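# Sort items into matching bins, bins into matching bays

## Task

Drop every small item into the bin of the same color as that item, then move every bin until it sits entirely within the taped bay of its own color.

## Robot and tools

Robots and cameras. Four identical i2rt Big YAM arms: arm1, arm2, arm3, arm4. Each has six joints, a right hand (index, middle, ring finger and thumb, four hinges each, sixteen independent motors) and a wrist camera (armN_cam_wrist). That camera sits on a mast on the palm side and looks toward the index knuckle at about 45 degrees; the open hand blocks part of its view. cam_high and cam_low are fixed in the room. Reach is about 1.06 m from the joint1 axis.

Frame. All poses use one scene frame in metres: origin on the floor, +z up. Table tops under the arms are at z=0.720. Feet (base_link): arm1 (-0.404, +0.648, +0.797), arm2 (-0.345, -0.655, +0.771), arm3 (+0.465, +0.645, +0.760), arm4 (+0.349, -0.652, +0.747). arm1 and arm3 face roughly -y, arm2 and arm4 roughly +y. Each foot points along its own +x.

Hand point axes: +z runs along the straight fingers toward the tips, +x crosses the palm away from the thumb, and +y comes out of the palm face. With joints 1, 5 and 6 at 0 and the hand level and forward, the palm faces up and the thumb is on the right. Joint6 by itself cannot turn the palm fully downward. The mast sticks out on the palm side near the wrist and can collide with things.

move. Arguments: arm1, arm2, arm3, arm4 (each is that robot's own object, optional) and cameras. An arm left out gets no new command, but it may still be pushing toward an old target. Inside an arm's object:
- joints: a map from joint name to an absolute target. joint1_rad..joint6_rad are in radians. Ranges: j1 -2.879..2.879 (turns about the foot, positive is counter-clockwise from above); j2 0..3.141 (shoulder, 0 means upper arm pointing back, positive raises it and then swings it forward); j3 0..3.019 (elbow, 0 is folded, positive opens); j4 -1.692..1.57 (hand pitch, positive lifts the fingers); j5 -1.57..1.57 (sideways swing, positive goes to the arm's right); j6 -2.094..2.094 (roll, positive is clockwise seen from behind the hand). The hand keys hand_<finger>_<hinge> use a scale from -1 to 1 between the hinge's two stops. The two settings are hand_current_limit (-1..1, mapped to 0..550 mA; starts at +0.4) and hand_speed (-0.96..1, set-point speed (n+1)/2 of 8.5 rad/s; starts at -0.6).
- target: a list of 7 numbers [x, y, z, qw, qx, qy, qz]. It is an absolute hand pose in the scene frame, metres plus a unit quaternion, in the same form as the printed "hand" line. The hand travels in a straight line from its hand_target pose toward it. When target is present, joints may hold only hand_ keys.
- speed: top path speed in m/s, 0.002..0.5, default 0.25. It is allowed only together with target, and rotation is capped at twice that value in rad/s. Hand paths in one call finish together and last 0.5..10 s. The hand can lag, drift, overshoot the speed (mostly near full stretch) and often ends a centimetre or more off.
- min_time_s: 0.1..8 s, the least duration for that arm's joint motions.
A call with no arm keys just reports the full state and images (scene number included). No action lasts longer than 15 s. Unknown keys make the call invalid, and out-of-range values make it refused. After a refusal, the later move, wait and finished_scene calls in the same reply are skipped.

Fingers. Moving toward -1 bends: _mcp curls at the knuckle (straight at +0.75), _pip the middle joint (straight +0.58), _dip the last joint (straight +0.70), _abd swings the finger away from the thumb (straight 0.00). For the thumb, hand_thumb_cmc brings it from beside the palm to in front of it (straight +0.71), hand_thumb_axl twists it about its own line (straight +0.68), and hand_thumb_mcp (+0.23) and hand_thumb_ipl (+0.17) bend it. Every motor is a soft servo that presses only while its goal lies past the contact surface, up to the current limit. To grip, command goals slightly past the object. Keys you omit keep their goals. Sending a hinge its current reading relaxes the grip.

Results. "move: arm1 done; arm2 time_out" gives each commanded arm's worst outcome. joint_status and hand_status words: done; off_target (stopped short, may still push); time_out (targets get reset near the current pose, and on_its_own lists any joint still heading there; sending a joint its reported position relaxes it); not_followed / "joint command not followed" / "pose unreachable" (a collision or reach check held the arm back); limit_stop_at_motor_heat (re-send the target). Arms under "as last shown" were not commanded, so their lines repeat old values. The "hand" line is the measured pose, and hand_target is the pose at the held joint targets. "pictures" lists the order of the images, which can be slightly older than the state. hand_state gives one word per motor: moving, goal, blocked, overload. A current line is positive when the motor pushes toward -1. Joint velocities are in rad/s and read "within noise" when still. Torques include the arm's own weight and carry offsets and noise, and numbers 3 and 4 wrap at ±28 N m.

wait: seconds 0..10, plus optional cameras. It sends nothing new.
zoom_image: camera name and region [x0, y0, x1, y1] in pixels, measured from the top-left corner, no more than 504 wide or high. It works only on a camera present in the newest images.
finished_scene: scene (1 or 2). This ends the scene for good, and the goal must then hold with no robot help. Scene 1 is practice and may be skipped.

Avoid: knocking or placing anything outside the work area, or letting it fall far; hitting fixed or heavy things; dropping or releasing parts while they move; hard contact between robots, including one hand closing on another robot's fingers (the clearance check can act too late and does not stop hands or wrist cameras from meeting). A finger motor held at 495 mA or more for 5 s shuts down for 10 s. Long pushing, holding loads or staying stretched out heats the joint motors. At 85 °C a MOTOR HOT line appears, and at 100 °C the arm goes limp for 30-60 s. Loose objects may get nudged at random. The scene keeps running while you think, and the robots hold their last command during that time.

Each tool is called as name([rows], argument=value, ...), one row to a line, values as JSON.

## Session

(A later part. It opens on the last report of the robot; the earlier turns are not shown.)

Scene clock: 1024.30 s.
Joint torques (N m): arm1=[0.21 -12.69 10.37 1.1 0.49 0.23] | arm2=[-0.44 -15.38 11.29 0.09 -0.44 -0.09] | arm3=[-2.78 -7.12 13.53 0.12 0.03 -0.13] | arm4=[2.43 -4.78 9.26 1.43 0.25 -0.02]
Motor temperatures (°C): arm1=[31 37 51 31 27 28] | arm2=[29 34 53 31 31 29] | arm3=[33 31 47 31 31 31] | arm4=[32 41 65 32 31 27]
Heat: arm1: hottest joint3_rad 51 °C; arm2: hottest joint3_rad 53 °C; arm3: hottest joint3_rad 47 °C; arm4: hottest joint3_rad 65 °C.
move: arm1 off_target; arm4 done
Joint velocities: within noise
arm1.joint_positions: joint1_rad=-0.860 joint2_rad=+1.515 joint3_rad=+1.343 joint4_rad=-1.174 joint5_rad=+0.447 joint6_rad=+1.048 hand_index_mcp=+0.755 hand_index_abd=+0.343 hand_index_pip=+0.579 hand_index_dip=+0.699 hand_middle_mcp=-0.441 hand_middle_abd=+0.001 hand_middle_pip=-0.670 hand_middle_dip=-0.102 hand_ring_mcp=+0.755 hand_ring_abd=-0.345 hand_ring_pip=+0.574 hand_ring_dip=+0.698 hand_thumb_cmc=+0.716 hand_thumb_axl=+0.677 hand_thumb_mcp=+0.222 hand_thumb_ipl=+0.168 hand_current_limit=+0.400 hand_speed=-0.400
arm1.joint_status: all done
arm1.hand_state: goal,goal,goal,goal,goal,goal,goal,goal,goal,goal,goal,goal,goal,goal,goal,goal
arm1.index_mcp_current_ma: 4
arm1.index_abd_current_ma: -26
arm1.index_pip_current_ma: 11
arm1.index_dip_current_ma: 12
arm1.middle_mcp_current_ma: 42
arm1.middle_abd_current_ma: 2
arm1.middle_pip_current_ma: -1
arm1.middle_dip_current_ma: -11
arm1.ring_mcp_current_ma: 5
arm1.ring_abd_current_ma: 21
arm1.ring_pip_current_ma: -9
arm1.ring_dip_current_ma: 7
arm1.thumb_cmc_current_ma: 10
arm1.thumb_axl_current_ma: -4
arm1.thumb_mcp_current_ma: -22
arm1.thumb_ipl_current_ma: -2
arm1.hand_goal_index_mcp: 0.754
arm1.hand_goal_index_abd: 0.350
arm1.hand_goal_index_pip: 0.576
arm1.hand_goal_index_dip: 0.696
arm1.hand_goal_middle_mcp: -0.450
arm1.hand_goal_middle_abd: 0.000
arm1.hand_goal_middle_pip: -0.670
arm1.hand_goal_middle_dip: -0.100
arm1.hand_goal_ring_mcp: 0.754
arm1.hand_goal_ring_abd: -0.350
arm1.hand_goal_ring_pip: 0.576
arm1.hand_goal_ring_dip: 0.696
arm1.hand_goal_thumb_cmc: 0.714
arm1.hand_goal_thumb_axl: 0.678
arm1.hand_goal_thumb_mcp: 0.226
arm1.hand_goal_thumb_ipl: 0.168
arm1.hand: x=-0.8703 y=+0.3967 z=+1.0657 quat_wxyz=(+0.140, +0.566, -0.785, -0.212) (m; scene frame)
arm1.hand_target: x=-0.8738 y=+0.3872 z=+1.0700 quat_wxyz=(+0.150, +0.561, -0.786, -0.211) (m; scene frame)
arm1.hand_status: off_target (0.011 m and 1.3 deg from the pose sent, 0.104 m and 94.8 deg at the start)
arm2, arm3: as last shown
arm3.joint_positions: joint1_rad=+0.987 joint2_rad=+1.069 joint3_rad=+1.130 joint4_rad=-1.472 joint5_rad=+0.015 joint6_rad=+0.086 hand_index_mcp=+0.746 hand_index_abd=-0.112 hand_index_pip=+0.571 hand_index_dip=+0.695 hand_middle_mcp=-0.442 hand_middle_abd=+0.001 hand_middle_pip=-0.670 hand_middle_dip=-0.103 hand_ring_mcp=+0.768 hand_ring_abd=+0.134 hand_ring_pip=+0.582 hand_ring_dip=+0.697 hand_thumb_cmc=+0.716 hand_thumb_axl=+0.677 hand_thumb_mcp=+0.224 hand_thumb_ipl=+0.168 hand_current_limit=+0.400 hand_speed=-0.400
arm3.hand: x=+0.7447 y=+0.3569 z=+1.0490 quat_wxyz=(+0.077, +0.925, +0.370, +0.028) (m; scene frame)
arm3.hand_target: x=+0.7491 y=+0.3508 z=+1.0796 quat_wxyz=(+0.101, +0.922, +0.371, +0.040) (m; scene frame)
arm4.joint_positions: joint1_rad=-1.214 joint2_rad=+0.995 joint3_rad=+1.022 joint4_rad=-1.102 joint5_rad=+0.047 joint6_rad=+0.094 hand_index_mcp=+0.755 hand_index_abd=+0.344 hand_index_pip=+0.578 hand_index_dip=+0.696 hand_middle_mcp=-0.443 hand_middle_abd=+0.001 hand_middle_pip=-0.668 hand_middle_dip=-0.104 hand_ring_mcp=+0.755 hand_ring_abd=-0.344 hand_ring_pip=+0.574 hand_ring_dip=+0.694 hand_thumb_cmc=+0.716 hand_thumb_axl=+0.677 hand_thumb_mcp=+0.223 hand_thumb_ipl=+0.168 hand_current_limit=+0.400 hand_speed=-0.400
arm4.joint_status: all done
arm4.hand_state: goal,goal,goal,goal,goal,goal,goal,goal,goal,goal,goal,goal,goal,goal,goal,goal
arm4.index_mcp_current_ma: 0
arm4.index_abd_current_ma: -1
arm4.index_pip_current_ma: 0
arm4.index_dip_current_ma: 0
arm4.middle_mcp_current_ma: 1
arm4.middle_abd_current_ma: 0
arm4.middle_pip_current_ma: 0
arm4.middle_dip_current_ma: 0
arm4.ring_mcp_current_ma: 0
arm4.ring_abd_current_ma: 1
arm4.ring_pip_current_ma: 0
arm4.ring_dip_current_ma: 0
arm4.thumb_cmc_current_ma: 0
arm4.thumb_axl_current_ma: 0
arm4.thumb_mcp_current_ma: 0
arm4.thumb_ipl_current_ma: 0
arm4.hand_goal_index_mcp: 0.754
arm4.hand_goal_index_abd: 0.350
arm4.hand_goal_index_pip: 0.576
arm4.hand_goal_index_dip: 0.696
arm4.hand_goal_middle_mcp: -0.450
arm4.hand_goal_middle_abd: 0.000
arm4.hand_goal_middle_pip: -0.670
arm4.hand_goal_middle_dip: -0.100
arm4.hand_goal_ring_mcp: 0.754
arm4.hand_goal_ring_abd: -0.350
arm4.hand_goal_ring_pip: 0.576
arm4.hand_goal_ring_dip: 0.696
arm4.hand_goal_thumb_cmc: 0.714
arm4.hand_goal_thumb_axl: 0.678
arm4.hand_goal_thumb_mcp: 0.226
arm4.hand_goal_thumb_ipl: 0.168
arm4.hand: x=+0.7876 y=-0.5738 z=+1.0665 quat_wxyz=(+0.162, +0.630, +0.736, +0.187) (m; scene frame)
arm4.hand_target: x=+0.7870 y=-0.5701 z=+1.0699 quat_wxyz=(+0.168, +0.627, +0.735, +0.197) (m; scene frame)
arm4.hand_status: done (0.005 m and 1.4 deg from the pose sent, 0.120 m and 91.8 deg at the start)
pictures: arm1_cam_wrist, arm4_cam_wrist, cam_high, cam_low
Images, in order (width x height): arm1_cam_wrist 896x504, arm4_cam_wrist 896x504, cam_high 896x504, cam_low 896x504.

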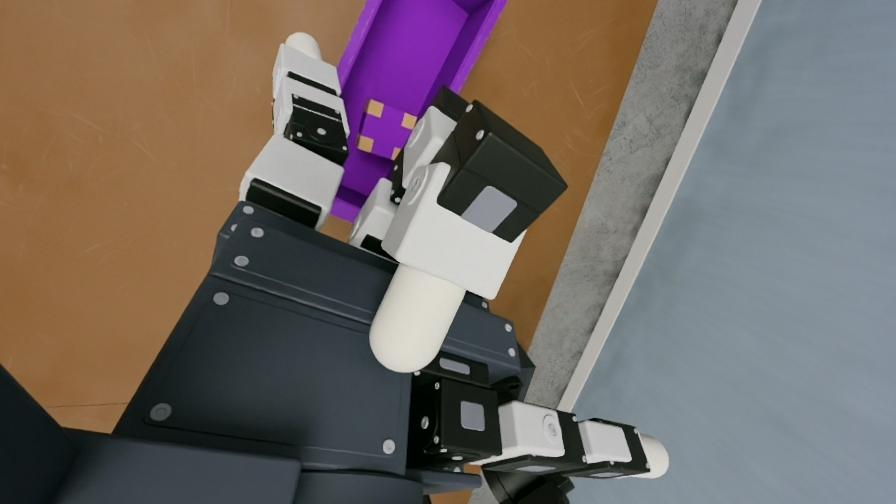

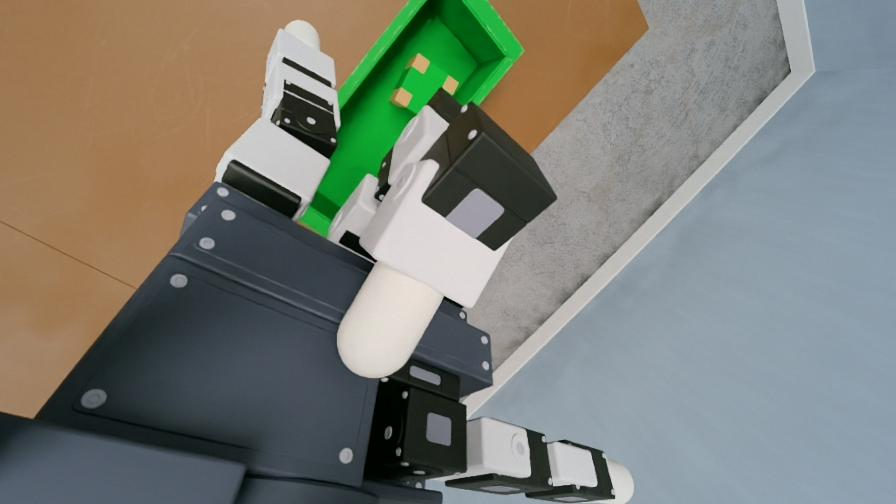

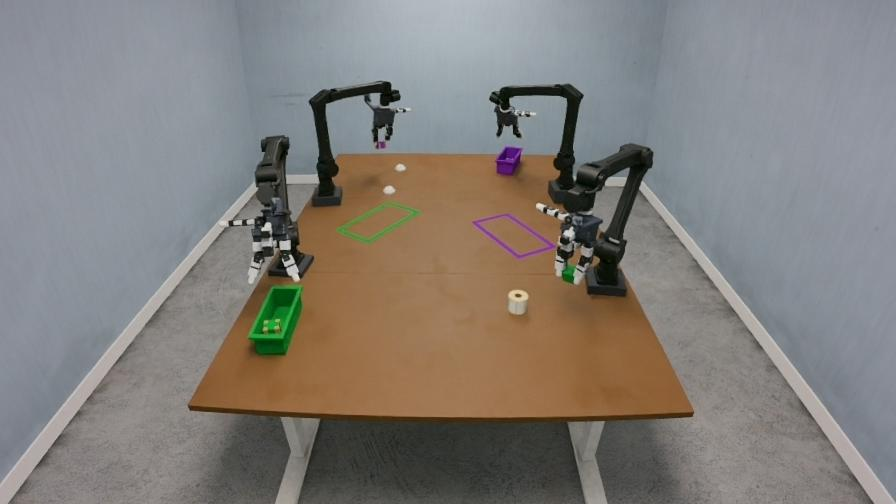

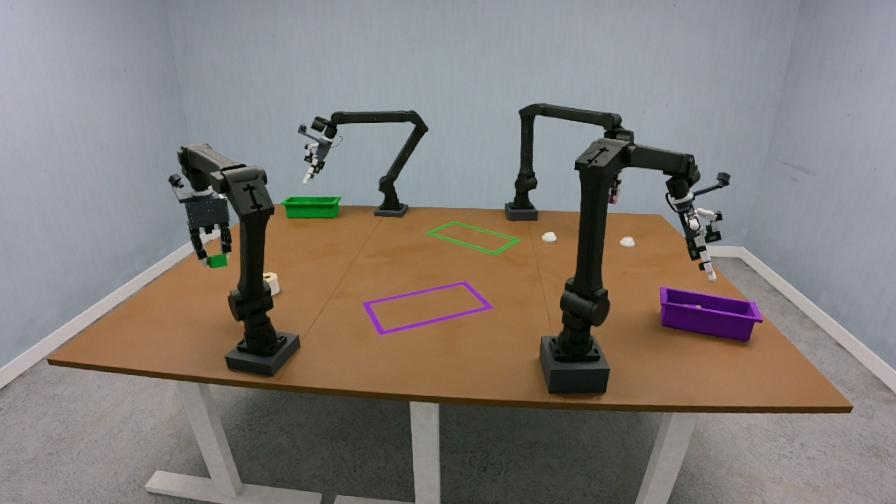

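move(arm1={"target": [-0.890, 0.389, 0.97, 0.1628, 0.608, -0.7506, -0.2011], "speed": 0.15}, arm4={"target": [0.800, -0.579, 0.97, 0.1749, 0.6526, 0.7122, 0.1908], "speed": 0.15}, cameras=["arm1_cam_wrist", "arm4_cam_wrist", "cam_high", "cam_low"])

zoom_image(camera="cam_high", region=[220, 230, 340, 370])

zoom_image(camera="cam_low", region=[640, 220, 780, 350])

zoom_image(camera="cam_high", region=[470, 110, 550, 180])

zoom_image(camera="arm1_cam_wrist", region=[260, 0, 560, 240])

zoom_image(camera="arm4_cam_wrist", region=[260, 0, 560, 240])

Scene clock: 1141.60 s.
Joint torques (N m): arm1=[-1.44 -13.16 8.64 1.83 0.22 -0.08] | arm2=[-0.67 -15.09 11.18 0.13 -0.42 -0.09] | arm3=[-2.73 -7 13.55 0.16 0.04 -0.16] | arm4=[2.32 -4.07 9.2 1.47 0.31 -0.01]
Motor temperatures (°C): arm1=[31 36 47 31 28 28] | arm2=[29 34 54 30 31 29] | arm3=[33 30 48 31 31 31] | arm4=[32 35 50 32 31 27]
Heat: arm1: hottest joint3_rad 47 °C; arm2: hottest joint3_rad 54 °C; arm3: hottest joint3_rad 48 °C; arm4: hottest joint3_rad 50 °C.
move: arm1 done; arm4 done
Joint velocities: within noise
arm1.joint_positions: joint1_rad=-0.881 joint2_rad=+1.565 joint3_rad=+1.131 joint4_rad=-0.842 joint5_rad=+0.409 joint6_rad=+0.908 hand_index_mcp=+0.755 hand_index_abd=+0.343 hand_index_pip=+0.579 hand_index_dip=+0.699 hand_middle_mcp=-0.441 hand_middle_abd=+0.001 hand_middle_pip=-0.670 hand_middle_dip=-0.102 hand_ring_mcp=+0.755 hand_ring_abd=-0.345 hand_ring_pip=+0.574 hand_ring_dip=+0.698 hand_thumb_cmc=+0.716 hand_thumb_axl=+0.677 hand_thumb_mcp=+0.222 hand_thumb_ipl=+0.168 hand_current_limit=+0.400 hand_speed=-0.400
arm1.joint_status: not commanded
arm1.hand_state: goal,goal,goal,goal,goal,goal,goal,goal,goal,goal,goal,goal,goal,goal,goal,goal
arm1.index_mcp_current_ma: 5
arm1.index_abd_current_ma: -26
arm1.index_pip_current_ma: 11
arm1.index_dip_current_ma: 12
arm1.middle_mcp_current_ma: 42
arm1.middle_abd_current_ma: 2
arm1.middle_pip_current_ma: -1
arm1.middle_dip_current_ma: -11
arm1.ring_mcp_current_ma: 6
arm1.ring_abd_current_ma: 21
arm1.ring_pip_current_ma: -9
arm1.ring_dip_current_ma: 7
arm1.thumb_cmc_current_ma: 10
arm1.thumb_axl_current_ma: -4
arm1.thumb_mcp_current_ma: -22
arm1.thumb_ipl_current_ma: -2
arm1.hand_goal_index_mcp: 0.754
arm1.hand_goal_index_abd: 0.350
arm1.hand_goal_index_pip: 0.576
arm1.hand_goal_index_dip: 0.696
arm1.hand_goal_middle_mcp: -0.450
arm1.hand_goal_middle_abd: 0.000
arm1.hand_goal_middle_pip: -0.670
arm1.hand_goal_middle_dip: -0.100
arm1.hand_goal_ring_mcp: 0.754
arm1.hand_goal_ring_abd: -0.350
arm1.hand_goal_ring_pip: 0.576
arm1.hand_goal_ring_dip: 0.696
arm1.hand_goal_thumb_cmc: 0.714
arm1.hand_goal_thumb_axl: 0.678
arm1.hand_goal_thumb_mcp: 0.226
arm1.hand_goal_thumb_ipl: 0.168
arm1.hand: x=-0.8823 y=+0.3906 z=+0.9696 quat_wxyz=(+0.157, +0.607, -0.752, -0.201) (m; scene frame)
arm1.hand_target: x=-0.8898 y=+0.3891 z=+0.9700 quat_wxyz=(+0.163, +0.608, -0.751, -0.201) (m; scene frame)
arm1.hand_status: done (0.008 m and 0.7 deg from the pose sent, 0.098 m and 6.8 deg at the start)
arm2, arm3: as last shown
arm4.joint_positions: joint1_rad=-1.214 joint2_rad=+1.054 joint3_rad=+0.802 joint4_rad=-0.815 joint5_rad=+0.081 joint6_rad=+0.154 hand_index_mcp=+0.755 hand_index_abd=+0.344 hand_index_pip=+0.578 hand_index_dip=+0.696 hand_middle_mcp=-0.443 hand_middle_abd=+0.001 hand_middle_pip=-0.668 hand_middle_dip=-0.104 hand_ring_mcp=+0.755 hand_ring_abd=-0.344 hand_ring_pip=+0.574 hand_ring_dip=+0.694 hand_thumb_cmc=+0.716 hand_thumb_axl=+0.677 hand_thumb_mcp=+0.223 hand_thumb_ipl=+0.168 hand_current_limit=+0.400 hand_speed=-0.400
arm4.joint_status: not commanded
arm4.hand_state: goal,goal,goal,goal,goal,goal,goal,goal,goal,goal,goal,goal,goal,goal,goal,goal
arm4.index_mcp_current_ma: 0
arm4.index_abd_current_ma: -1
arm4.index_pip_current_ma: 0
arm4.index_dip_current_ma: 0
arm4.middle_mcp_current_ma: 1
arm4.middle_abd_current_ma: 0
arm4.middle_pip_current_ma: 0
arm4.middle_dip_current_ma: 0
arm4.ring_mcp_current_ma: 0
arm4.ring_abd_current_ma: 1
arm4.ring_pip_current_ma: 0
arm4.ring_dip_current_ma: 0
arm4.thumb_cmc_current_ma: 0
arm4.thumb_axl_current_ma: 0
arm4.thumb_mcp_current_ma: 0
arm4.thumb_ipl_current_ma: 0
arm4.hand_goal_index_mcp: 0.754
arm4.hand_goal_index_abd: 0.350
arm4.hand_goal_index_pip: 0.576
arm4.hand_goal_index_dip: 0.696
arm4.hand_goal_middle_mcp: -0.450
arm4.hand_goal_middle_abd: 0.000
arm4.hand_goal_middle_pip: -0.670
arm4.hand_goal_middle_dip: -0.100
arm4.hand_goal_ring_mcp: 0.754
arm4.hand_goal_ring_abd: -0.350
arm4.hand_goal_ring_pip: 0.576
arm4.hand_goal_ring_dip: 0.696
arm4.hand_goal_thumb_cmc: 0.714
arm4.hand_goal_thumb_axl: 0.678
arm4.hand_goal_thumb_mcp: 0.226
arm4.hand_goal_thumb_ipl: 0.168
arm4.hand: x=+0.7983 y=-0.5826 z=+0.9708 quat_wxyz=(+0.172, +0.654, +0.713, +0.186) (m; scene frame)
arm4.hand_target: x=+0.7999 y=-0.5791 z=+0.9700 quat_wxyz=(+0.175, +0.653, +0.712, +0.191) (m; scene frame)
arm4.hand_status: done (0.004 m and 0.7 deg from the pose sent, 0.098 m and 4.0 deg at the start)
pictures: arm1_cam_wrist, arm4_cam_wrist, cam_high, cam_low
Images, in order (width x height): arm1_cam_wrist 896x504, arm4_cam_wrist 896x504, cam_high 896x504, cam_low 896x504.

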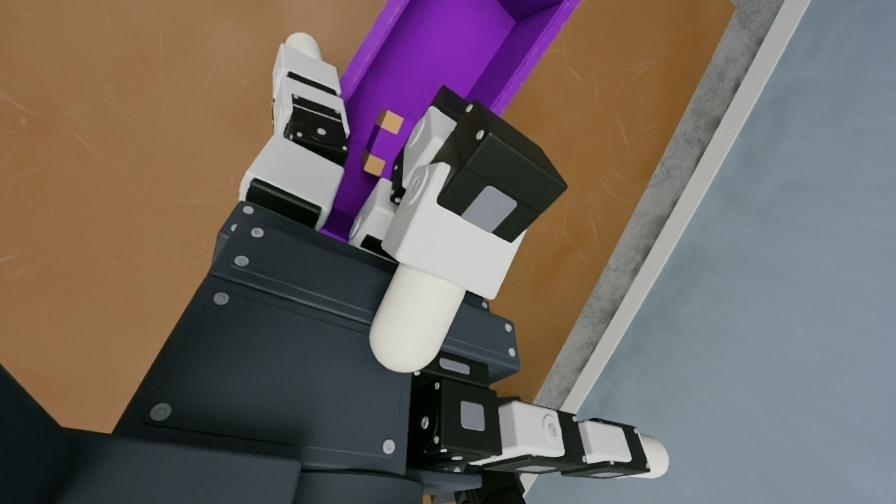

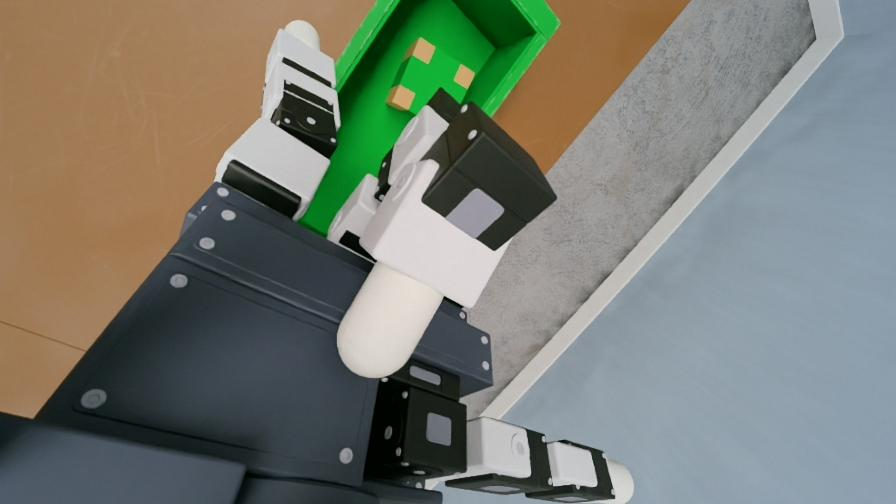

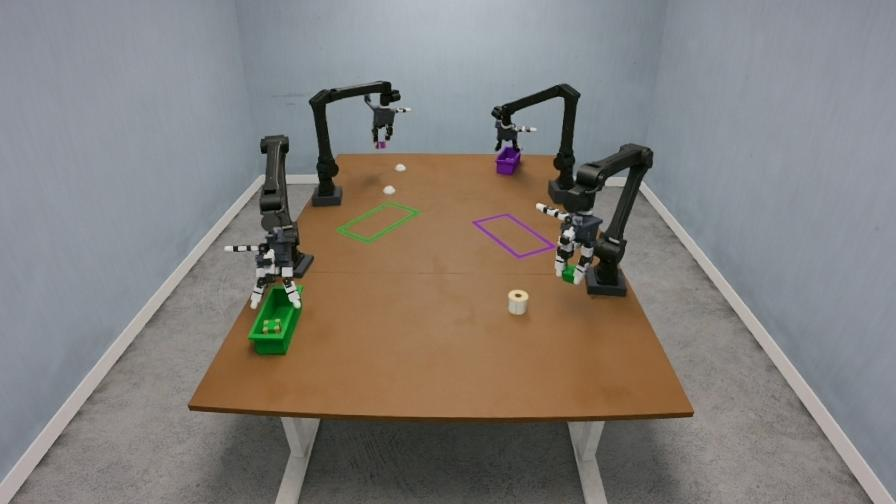

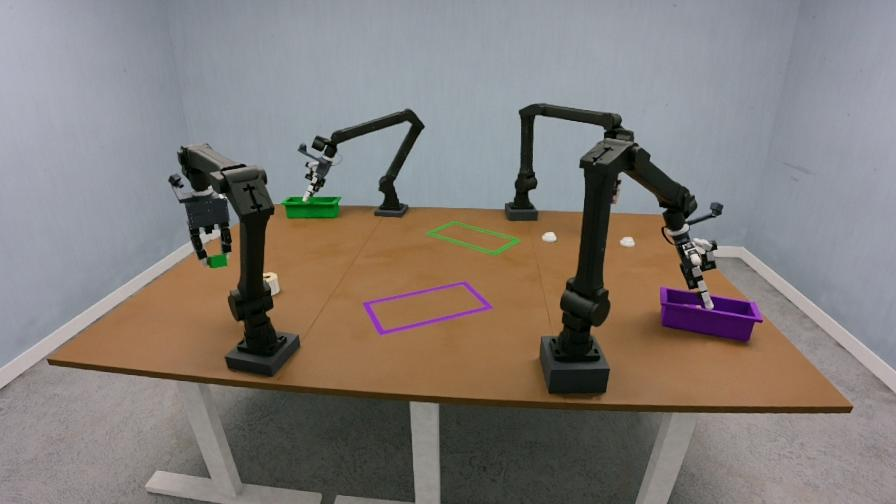

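Scaled by 3.600 from the camera's 896x504 image, which has a finer 1280x720 frame.

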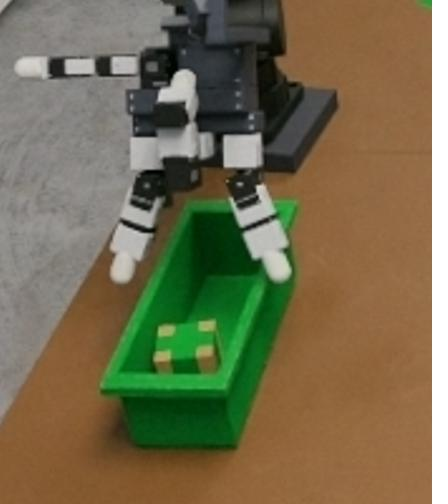

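Scaled by 3.600 from the camera's 896x504 image, which has a finer 1280x720 frame.

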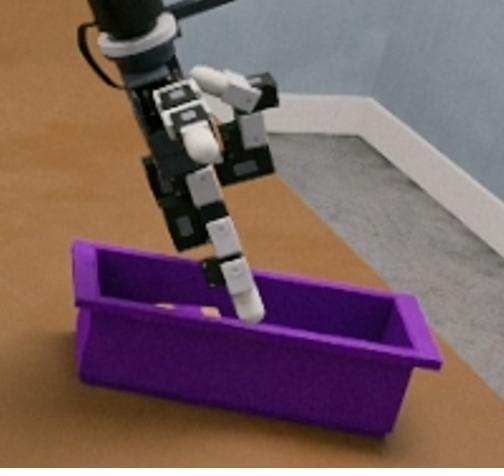

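Scaled by 6.300 from the camera's 896x504 image, which has a finer 1280x720 frame.

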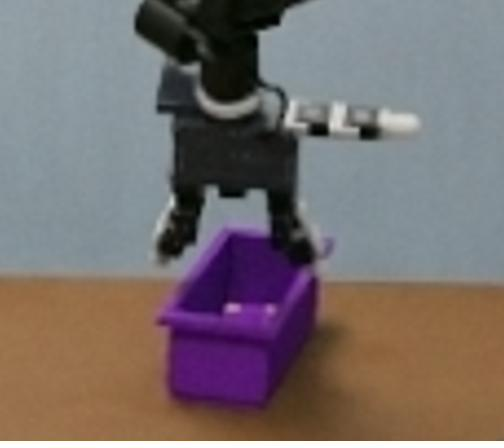

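Scaled by 1.680 from the camera's 896x504 image, which has a finer 1280x720 frame.

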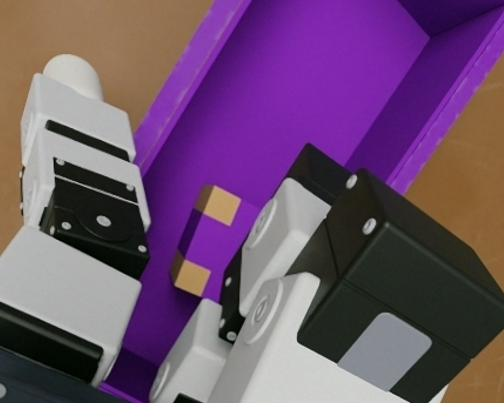

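Scaled by 1.680 from the camera's 896x504 image, which has a finer 1280x720 frame.

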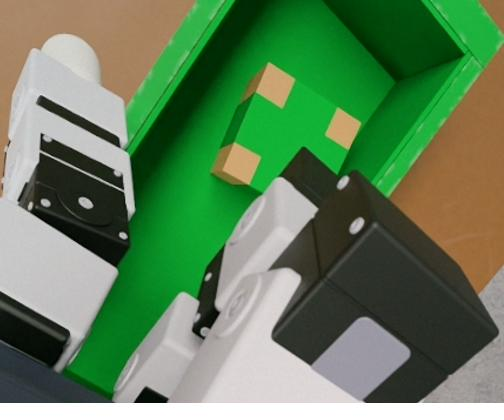

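move(arm1={"target": [-0.892, 0.401, 0.970, 0.1628, 0.608, -0.7506, -0.2011], "speed": 0.1, "joints": {"hand_index_abd": 0.5, "hand_ring_abd": -0.5}}, arm4={"target": [0.800, -0.575, 0.970, 0.1749, 0.6526, 0.7122, 0.1908], "speed": 0.1, "joints": {"hand_index_abd": 0.5, "hand_ring_abd": -0.5}}, cameras=[])

move(arm1={"target": [-0.892, 0.401, 0.928, 0.1628, 0.608, -0.7506, -0.2011], "speed": 0.08}, arm4={"target": [0.800, -0.575, 0.927, 0.1749, 0.6526, 0.7122, 0.1908], "speed": 0.08}, cameras=["arm1_cam_wrist", "arm4_cam_wrist", "cam_high", "cam_low"])

zoom_image(camera="cam_high", region=[220, 230, 340, 370])

zoom_image(camera="cam_low", region=[640, 220, 780, 350])

zoom_image(camera="cam_high", region=[470, 110, 550, 180])

Scene clock: 1210.57 s.
Joint torques (N m): arm1=[-1.32 -14.51 8.38 1.8 0.22 -0.09] | arm2=[-0.97 -15.68 11.19 0.08 -0.43 -0.1] | arm3=[-2.96 -6.95 13.64 0.18 0.03 -0.14] | arm4=[2.32 -3.96 9.36 1.43 0.31 -0.02]
Motor temperatures (°C): arm1=[31 35 47 31 28 28] | arm2=[29 34 55 30 31 29] | arm3=[33 30 49 31 31 31] | arm4=[32 34 51 32 31 27]
Heat: arm1: hottest joint3_rad 47 °C; arm2: hottest joint3_rad 55 °C; arm3: hottest joint3_rad 49 °C; arm4: hottest joint3_rad 51 °C.
move: arm1 done; arm4 done
Joint velocities: within noise
arm1.joint_positions: joint1_rad=-0.905 joint2_rad=+1.565 joint3_rad=+1.113 joint4_rad=-0.829 joint5_rad=+0.403 joint6_rad=+0.885 hand_index_mcp=+0.755 hand_index_abd=+0.491 hand_index_pip=+0.579 hand_index_dip=+0.699 hand_middle_mcp=-0.441 hand_middle_abd=+0.001 hand_middle_pip=-0.670 hand_middle_dip=-0.102 hand_ring_mcp=+0.755 hand_ring_abd=-0.493 hand_ring_pip=+0.574 hand_ring_dip=+0.698 hand_thumb_cmc=+0.716 hand_thumb_axl=+0.677 hand_thumb_mcp=+0.222 hand_thumb_ipl=+0.168 hand_current_limit=+0.400 hand_speed=-0.400
arm1.joint_status: all done
arm1.hand_state: goal,goal,goal,goal,goal,goal,goal,goal,goal,goal,goal,goal,goal,goal,goal,goal
arm1.index_mcp_current_ma: 5
arm1.index_abd_current_ma: -33
arm1.index_pip_current_ma: 11
arm1.index_dip_current_ma: 12
arm1.middle_mcp_current_ma: 42
arm1.middle_abd_current_ma: 2
arm1.middle_pip_current_ma: -1
arm1.middle_dip_current_ma: -11
arm1.ring_mcp_current_ma: 6
arm1.ring_abd_current_ma: 28
arm1.ring_pip_current_ma: -9
arm1.ring_dip_current_ma: 7
arm1.thumb_cmc_current_ma: 10
arm1.thumb_axl_current_ma: -4
arm1.thumb_mcp_current_ma: -22
arm1.thumb_ipl_current_ma: -2
arm1.hand_goal_index_mcp: 0.754
arm1.hand_goal_index_abd: 0.500
arm1.hand_goal_index_pip: 0.576
arm1.hand_goal_index_dip: 0.696
arm1.hand_goal_middle_mcp: -0.450
arm1.hand_goal_middle_abd: 0.000
arm1.hand_goal_middle_pip: -0.670
arm1.hand_goal_middle_dip: -0.100
arm1.hand_goal_ring_mcp: 0.754
arm1.hand_goal_ring_abd: -0.500
arm1.hand_goal_ring_pip: 0.576
arm1.hand_goal_ring_dip: 0.696
arm1.hand_goal_thumb_cmc: 0.714
arm1.hand_goal_thumb_axl: 0.678
arm1.hand_goal_thumb_mcp: 0.226
arm1.hand_goal_thumb_ipl: 0.168
arm1.hand: x=-0.8857 y=+0.4021 z=+0.9621 quat_wxyz=(+0.150, +0.609, -0.753, -0.202) (m; scene frame)
arm1.hand_target: x=-0.8919 y=+0.4012 z=+0.9701 quat_wxyz=(+0.163, +0.608, -0.751, -0.201) (m; scene frame)
arm1.hand_status: done (0.010 m and 1.5 deg from the pose sent, 0.014 m and 0.7 deg at the start)
arm2, arm3: as last shown
arm4.joint_positions: joint1_rad=-1.203 joint2_rad=+1.054 joint3_rad=+0.802 joint4_rad=-0.815 joint5_rad=+0.088 joint6_rad=+0.165 hand_index_mcp=+0.755 hand_index_abd=+0.493 hand_index_pip=+0.578 hand_index_dip=+0.696 hand_middle_mcp=-0.443 hand_middle_abd=+0.001 hand_middle_pip=-0.668 hand_middle_dip=-0.104 hand_ring_mcp=+0.755 hand_ring_abd=-0.492 hand_ring_pip=+0.574 hand_ring_dip=+0.694 hand_thumb_cmc=+0.716 hand_thumb_axl=+0.677 hand_thumb_mcp=+0.223 hand_thumb_ipl=+0.168 hand_current_limit=+0.400 hand_speed=-0.400
arm4.joint_status: all done
arm4.hand_state: goal,goal,goal,goal,goal,goal,goal,goal,goal,goal,goal,goal,goal,goal,goal,goal
arm4.index_mcp_current_ma: 0
arm4.index_abd_current_ma: -1
arm4.index_pip_current_ma: 0
arm4.index_dip_current_ma: 0
arm4.middle_mcp_current_ma: 1
arm4.middle_abd_current_ma: 0
arm4.middle_pip_current_ma: 0
arm4.middle_dip_current_ma: 0
arm4.ring_mcp_current_ma: 0
arm4.ring_abd_current_ma: 1
arm4.ring_pip_current_ma: 0
arm4.ring_dip_current_ma: 0
arm4.thumb_cmc_current_ma: 0
arm4.thumb_axl_current_ma: 0
arm4.thumb_mcp_current_ma: 0
arm4.thumb_ipl_current_ma: 0
arm4.hand_goal_index_mcp: 0.754
arm4.hand_goal_index_abd: 0.500
arm4.hand_goal_index_pip: 0.576
arm4.hand_goal_index_dip: 0.696
arm4.hand_goal_middle_mcp: -0.450
arm4.hand_goal_middle_abd: 0.000
arm4.hand_goal_middle_pip: -0.670
arm4.hand_goal_middle_dip: -0.100
arm4.hand_goal_ring_mcp: 0.754
arm4.hand_goal_ring_abd: -0.500
arm4.hand_goal_ring_pip: 0.576
arm4.hand_goal_ring_dip: 0.696
arm4.hand_goal_thumb_cmc: 0.714
arm4.hand_goal_thumb_axl: 0.678
arm4.hand_goal_thumb_mcp: 0.226
arm4.hand_goal_thumb_ipl: 0.168
arm4.hand: x=+0.7975 y=-0.5797 z=+0.9709 quat_wxyz=(+0.172, +0.654, +0.712, +0.186) (m; scene frame)
arm4.hand_target: x=+0.7998 y=-0.5751 z=+0.9700 quat_wxyz=(+0.175, +0.653, +0.712, +0.191) (m; scene frame)
arm4.hand_status: done (0.005 m and 0.7 deg from the pose sent, 0.008 m and 0.7 deg at the start)
pictures: none
No camera images: "cameras" was empty.

Scene clock: 1211.83 s.
Joint torques (N m): arm1=[-1.26 -12.51 7.84 1.77 0.27 -0.07] | arm2=[-1.03 -15.38 11.18 0.12 -0.43 -0.11] | arm3=[-2.78 -7.24 13.56 0.17 0.01 -0.13] | arm4=[2.49 -4.07 8.61 1.47 0.19 -0.02]
Motor temperatures (°C): arm1=[31 35 47 31 28 28] | arm2=[29 34 55 30 31 29] | arm3=[33 30 49 31 31 31] | arm4=[32 34 51 32 31 27]
Heat: arm1: hottest joint3_rad 47 °C; arm2: hottest joint3_rad 55 °C; arm3: hottest joint3_rad 49 °C; arm4: hottest joint3_rad 51 °C.
move: arm1 done; arm4 done
Joint velocities: within noise
arm1.joint_positions: joint1_rad=-0.905 joint2_rad=+1.594 joint3_rad=+1.056 joint4_rad=-0.713 joint5_rad=+0.401 joint6_rad=+0.885 hand_index_mcp=+0.755 hand_index_abd=+0.492 hand_index_pip=+0.579 hand_index_dip=+0.699 hand_middle_mcp=-0.441 hand_middle_abd=+0.001 hand_middle_pip=-0.670 hand_middle_dip=-0.102 hand_ring_mcp=+0.754 hand_ring_abd=-0.503 hand_ring_pip=+0.574 hand_ring_dip=+0.698 hand_thumb_cmc=+0.716 hand_thumb_axl=+0.677 hand_thumb_mcp=+0.222 hand_thumb_ipl=+0.168 hand_current_limit=+0.400 hand_speed=-0.400
arm1.joint_status: not commanded
arm1.hand_state: goal,goal,goal,goal,goal,goal,goal,goal,goal,goal,goal,goal,goal,goal,goal,goal
arm1.index_mcp_current_ma: 5
arm1.index_abd_current_ma: -32
arm1.index_pip_current_ma: 11
arm1.index_dip_current_ma: 12
arm1.middle_mcp_current_ma: 42
arm1.middle_abd_current_ma: 2
arm1.middle_pip_current_ma: -1
arm1.middle_dip_current_ma: -11
arm1.ring_mcp_current_ma: 1
arm1.ring_abd_current_ma: -11
arm1.ring_pip_current_ma: -9
arm1.ring_dip_current_ma: 7
arm1.thumb_cmc_current_ma: 11
arm1.thumb_axl_current_ma: -4
arm1.thumb_mcp_current_ma: -22
arm1.thumb_ipl_current_ma: -2
arm1.hand_goal_index_mcp: 0.754
arm1.hand_goal_index_abd: 0.500
arm1.hand_goal_index_pip: 0.576
arm1.hand_goal_index_dip: 0.696
arm1.hand_goal_middle_mcp: -0.450
arm1.hand_goal_middle_abd: 0.000
arm1.hand_goal_middle_pip: -0.670
arm1.hand_goal_middle_dip: -0.100
arm1.hand_goal_ring_mcp: 0.754
arm1.hand_goal_ring_abd: -0.500
arm1.hand_goal_ring_pip: 0.576
arm1.hand_goal_ring_dip: 0.696
arm1.hand_goal_thumb_cmc: 0.714
arm1.hand_goal_thumb_axl: 0.678
arm1.hand_goal_thumb_mcp: 0.226
arm1.hand_goal_thumb_ipl: 0.168
arm1.hand: x=-0.8867 y=+0.4014 z=+0.9337 quat_wxyz=(+0.164, +0.605, -0.753, -0.200) (m; scene frame)
arm1.hand_target: x=-0.8919 y=+0.4012 z=+0.9280 quat_wxyz=(+0.163, +0.608, -0.751, -0.201) (m; scene frame)
arm1.hand_status: done (0.008 m and 0.4 deg from the pose sent, 0.035 m and 1.5 deg at the start)
arm2, arm3: as last shown
arm4.joint_positions: joint1_rad=-1.202 joint2_rad=+1.098 joint3_rad=+0.718 joint4_rad=-0.682 joint5_rad=+0.091 joint6_rad=+0.166 hand_index_mcp=+0.756 hand_index_abd=+0.501 hand_index_pip=+0.578 hand_index_dip=+0.696 hand_middle_mcp=-0.443 hand_middle_abd=+0.001 hand_middle_pip=-0.668 hand_middle_dip=-0.104 hand_ring_mcp=+0.755 hand_ring_abd=-0.492 hand_ring_pip=+0.574 hand_ring_dip=+0.694 hand_thumb_cmc=+0.716 hand_thumb_axl=+0.677 hand_thumb_mcp=+0.223 hand_thumb_ipl=+0.168 hand_current_limit=+0.400 hand_speed=-0.400
arm4.joint_status: not commanded
arm4.hand_state: goal,goal,goal,goal,goal,goal,goal,goal,goal,goal,goal,goal,goal,goal,goal,goal
arm4.index_mcp_current_ma: 0
arm4.index_abd_current_ma: 0
arm4.index_pip_current_ma: 0
arm4.index_dip_current_ma: 0
arm4.middle_mcp_current_ma: 1
arm4.middle_abd_current_ma: 0
arm4.middle_pip_current_ma: 0
arm4.middle_dip_current_ma: 0
arm4.ring_mcp_current_ma: 0
arm4.ring_abd_current_ma: 1
arm4.ring_pip_current_ma: 0
arm4.ring_dip_current_ma: 0
arm4.thumb_cmc_current_ma: 0
arm4.thumb_axl_current_ma: 0
arm4.thumb_mcp_current_ma: 0
arm4.thumb_ipl_current_ma: 0
arm4.hand_goal_index_mcp: 0.754
arm4.hand_goal_index_abd: 0.500
arm4.hand_goal_index_pip: 0.576
arm4.hand_goal_index_dip: 0.696
arm4.hand_goal_middle_mcp: -0.450
arm4.hand_goal_middle_abd: 0.000
arm4.hand_goal_middle_pip: -0.670
arm4.hand_goal_middle_dip: -0.100
arm4.hand_goal_ring_mcp: 0.754
arm4.hand_goal_ring_abd: -0.500
arm4.hand_goal_ring_pip: 0.576
arm4.hand_goal_ring_dip: 0.696
arm4.hand_goal_thumb_cmc: 0.714
arm4.hand_goal_thumb_axl: 0.678
arm4.hand_goal_thumb_mcp: 0.226
arm4.hand_goal_thumb_ipl: 0.168
arm4.hand: x=+0.7995 y=-0.5797 z=+0.9312 quat_wxyz=(+0.175, +0.654, +0.711, +0.187) (m; scene frame)
arm4.hand_target: x=+0.7999 y=-0.5750 z=+0.9271 quat_wxyz=(+0.175, +0.653, +0.712, +0.191) (m; scene frame)
arm4.hand_status: done (0.006 m and 0.4 deg from the pose sent, 0.044 m and 0.7 deg at the start)
pictures: arm1_cam_wrist, arm4_cam_wrist, cam_high, cam_low
Images, in order (width x height): arm1_cam_wrist 896x504, arm4_cam_wrist 896x504, cam_high 896x504, cam_low 896x504.

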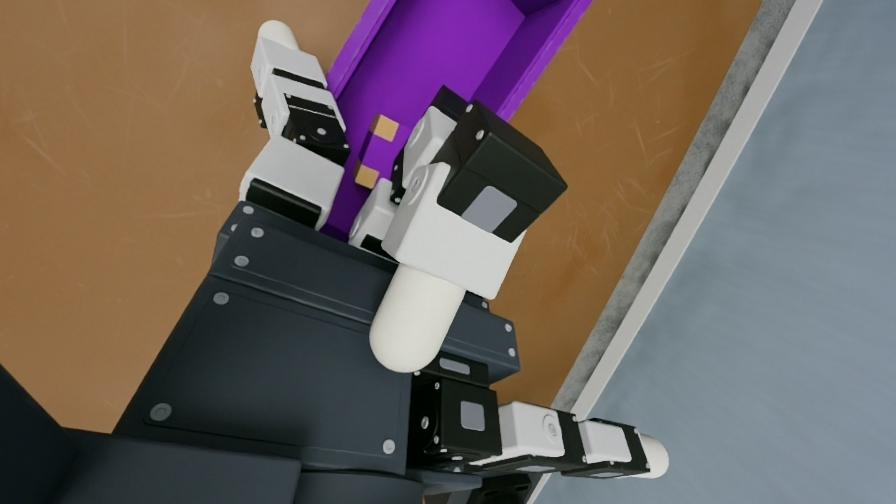

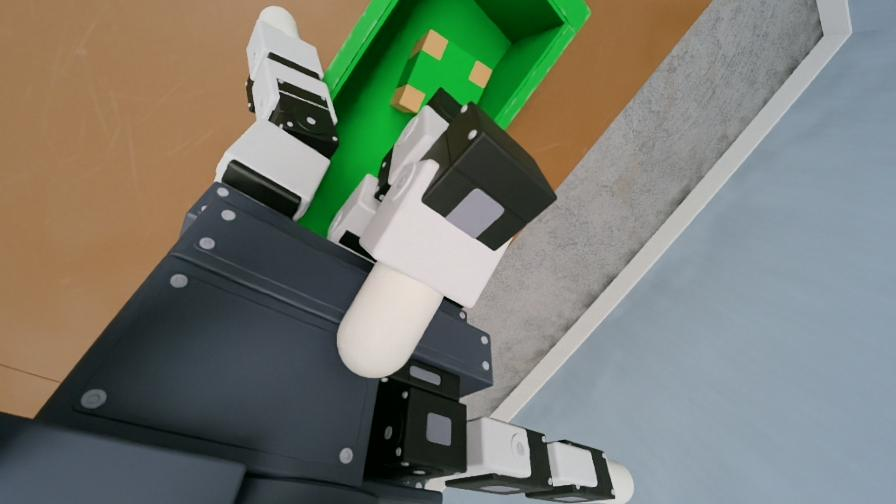

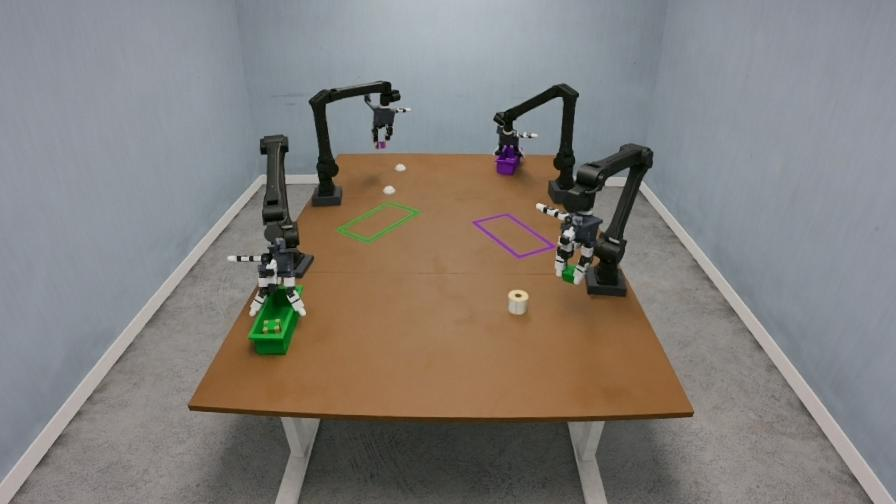

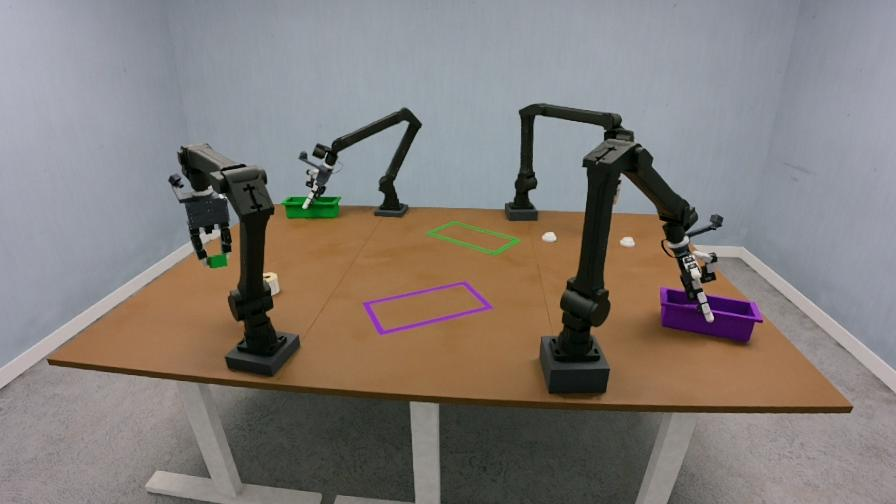

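Scaled by 3.600 from the camera's 896x504 image, which has a finer 1280x720 frame.

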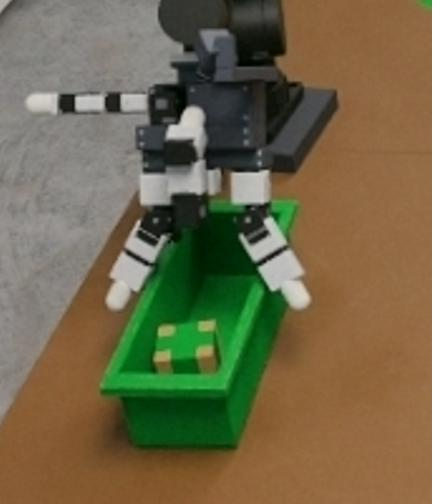

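Scaled by 3.600 from the camera's 896x504 image, which has a finer 1280x720 frame.

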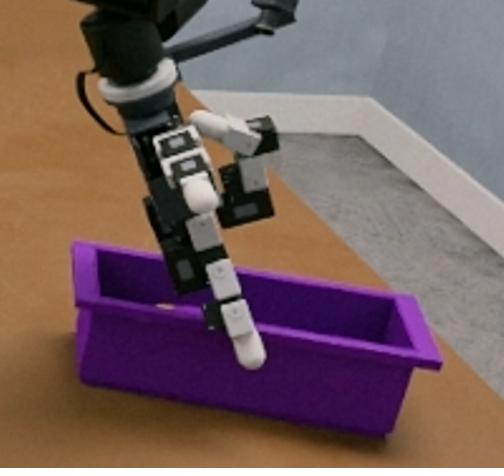

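Scaled by 6.300 from the camera's 896x504 image, which has a finer 1280x720 frame.

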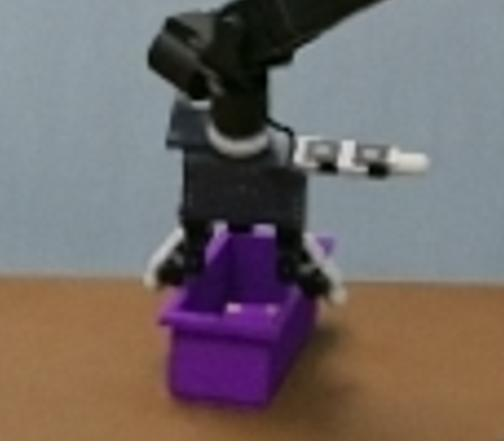

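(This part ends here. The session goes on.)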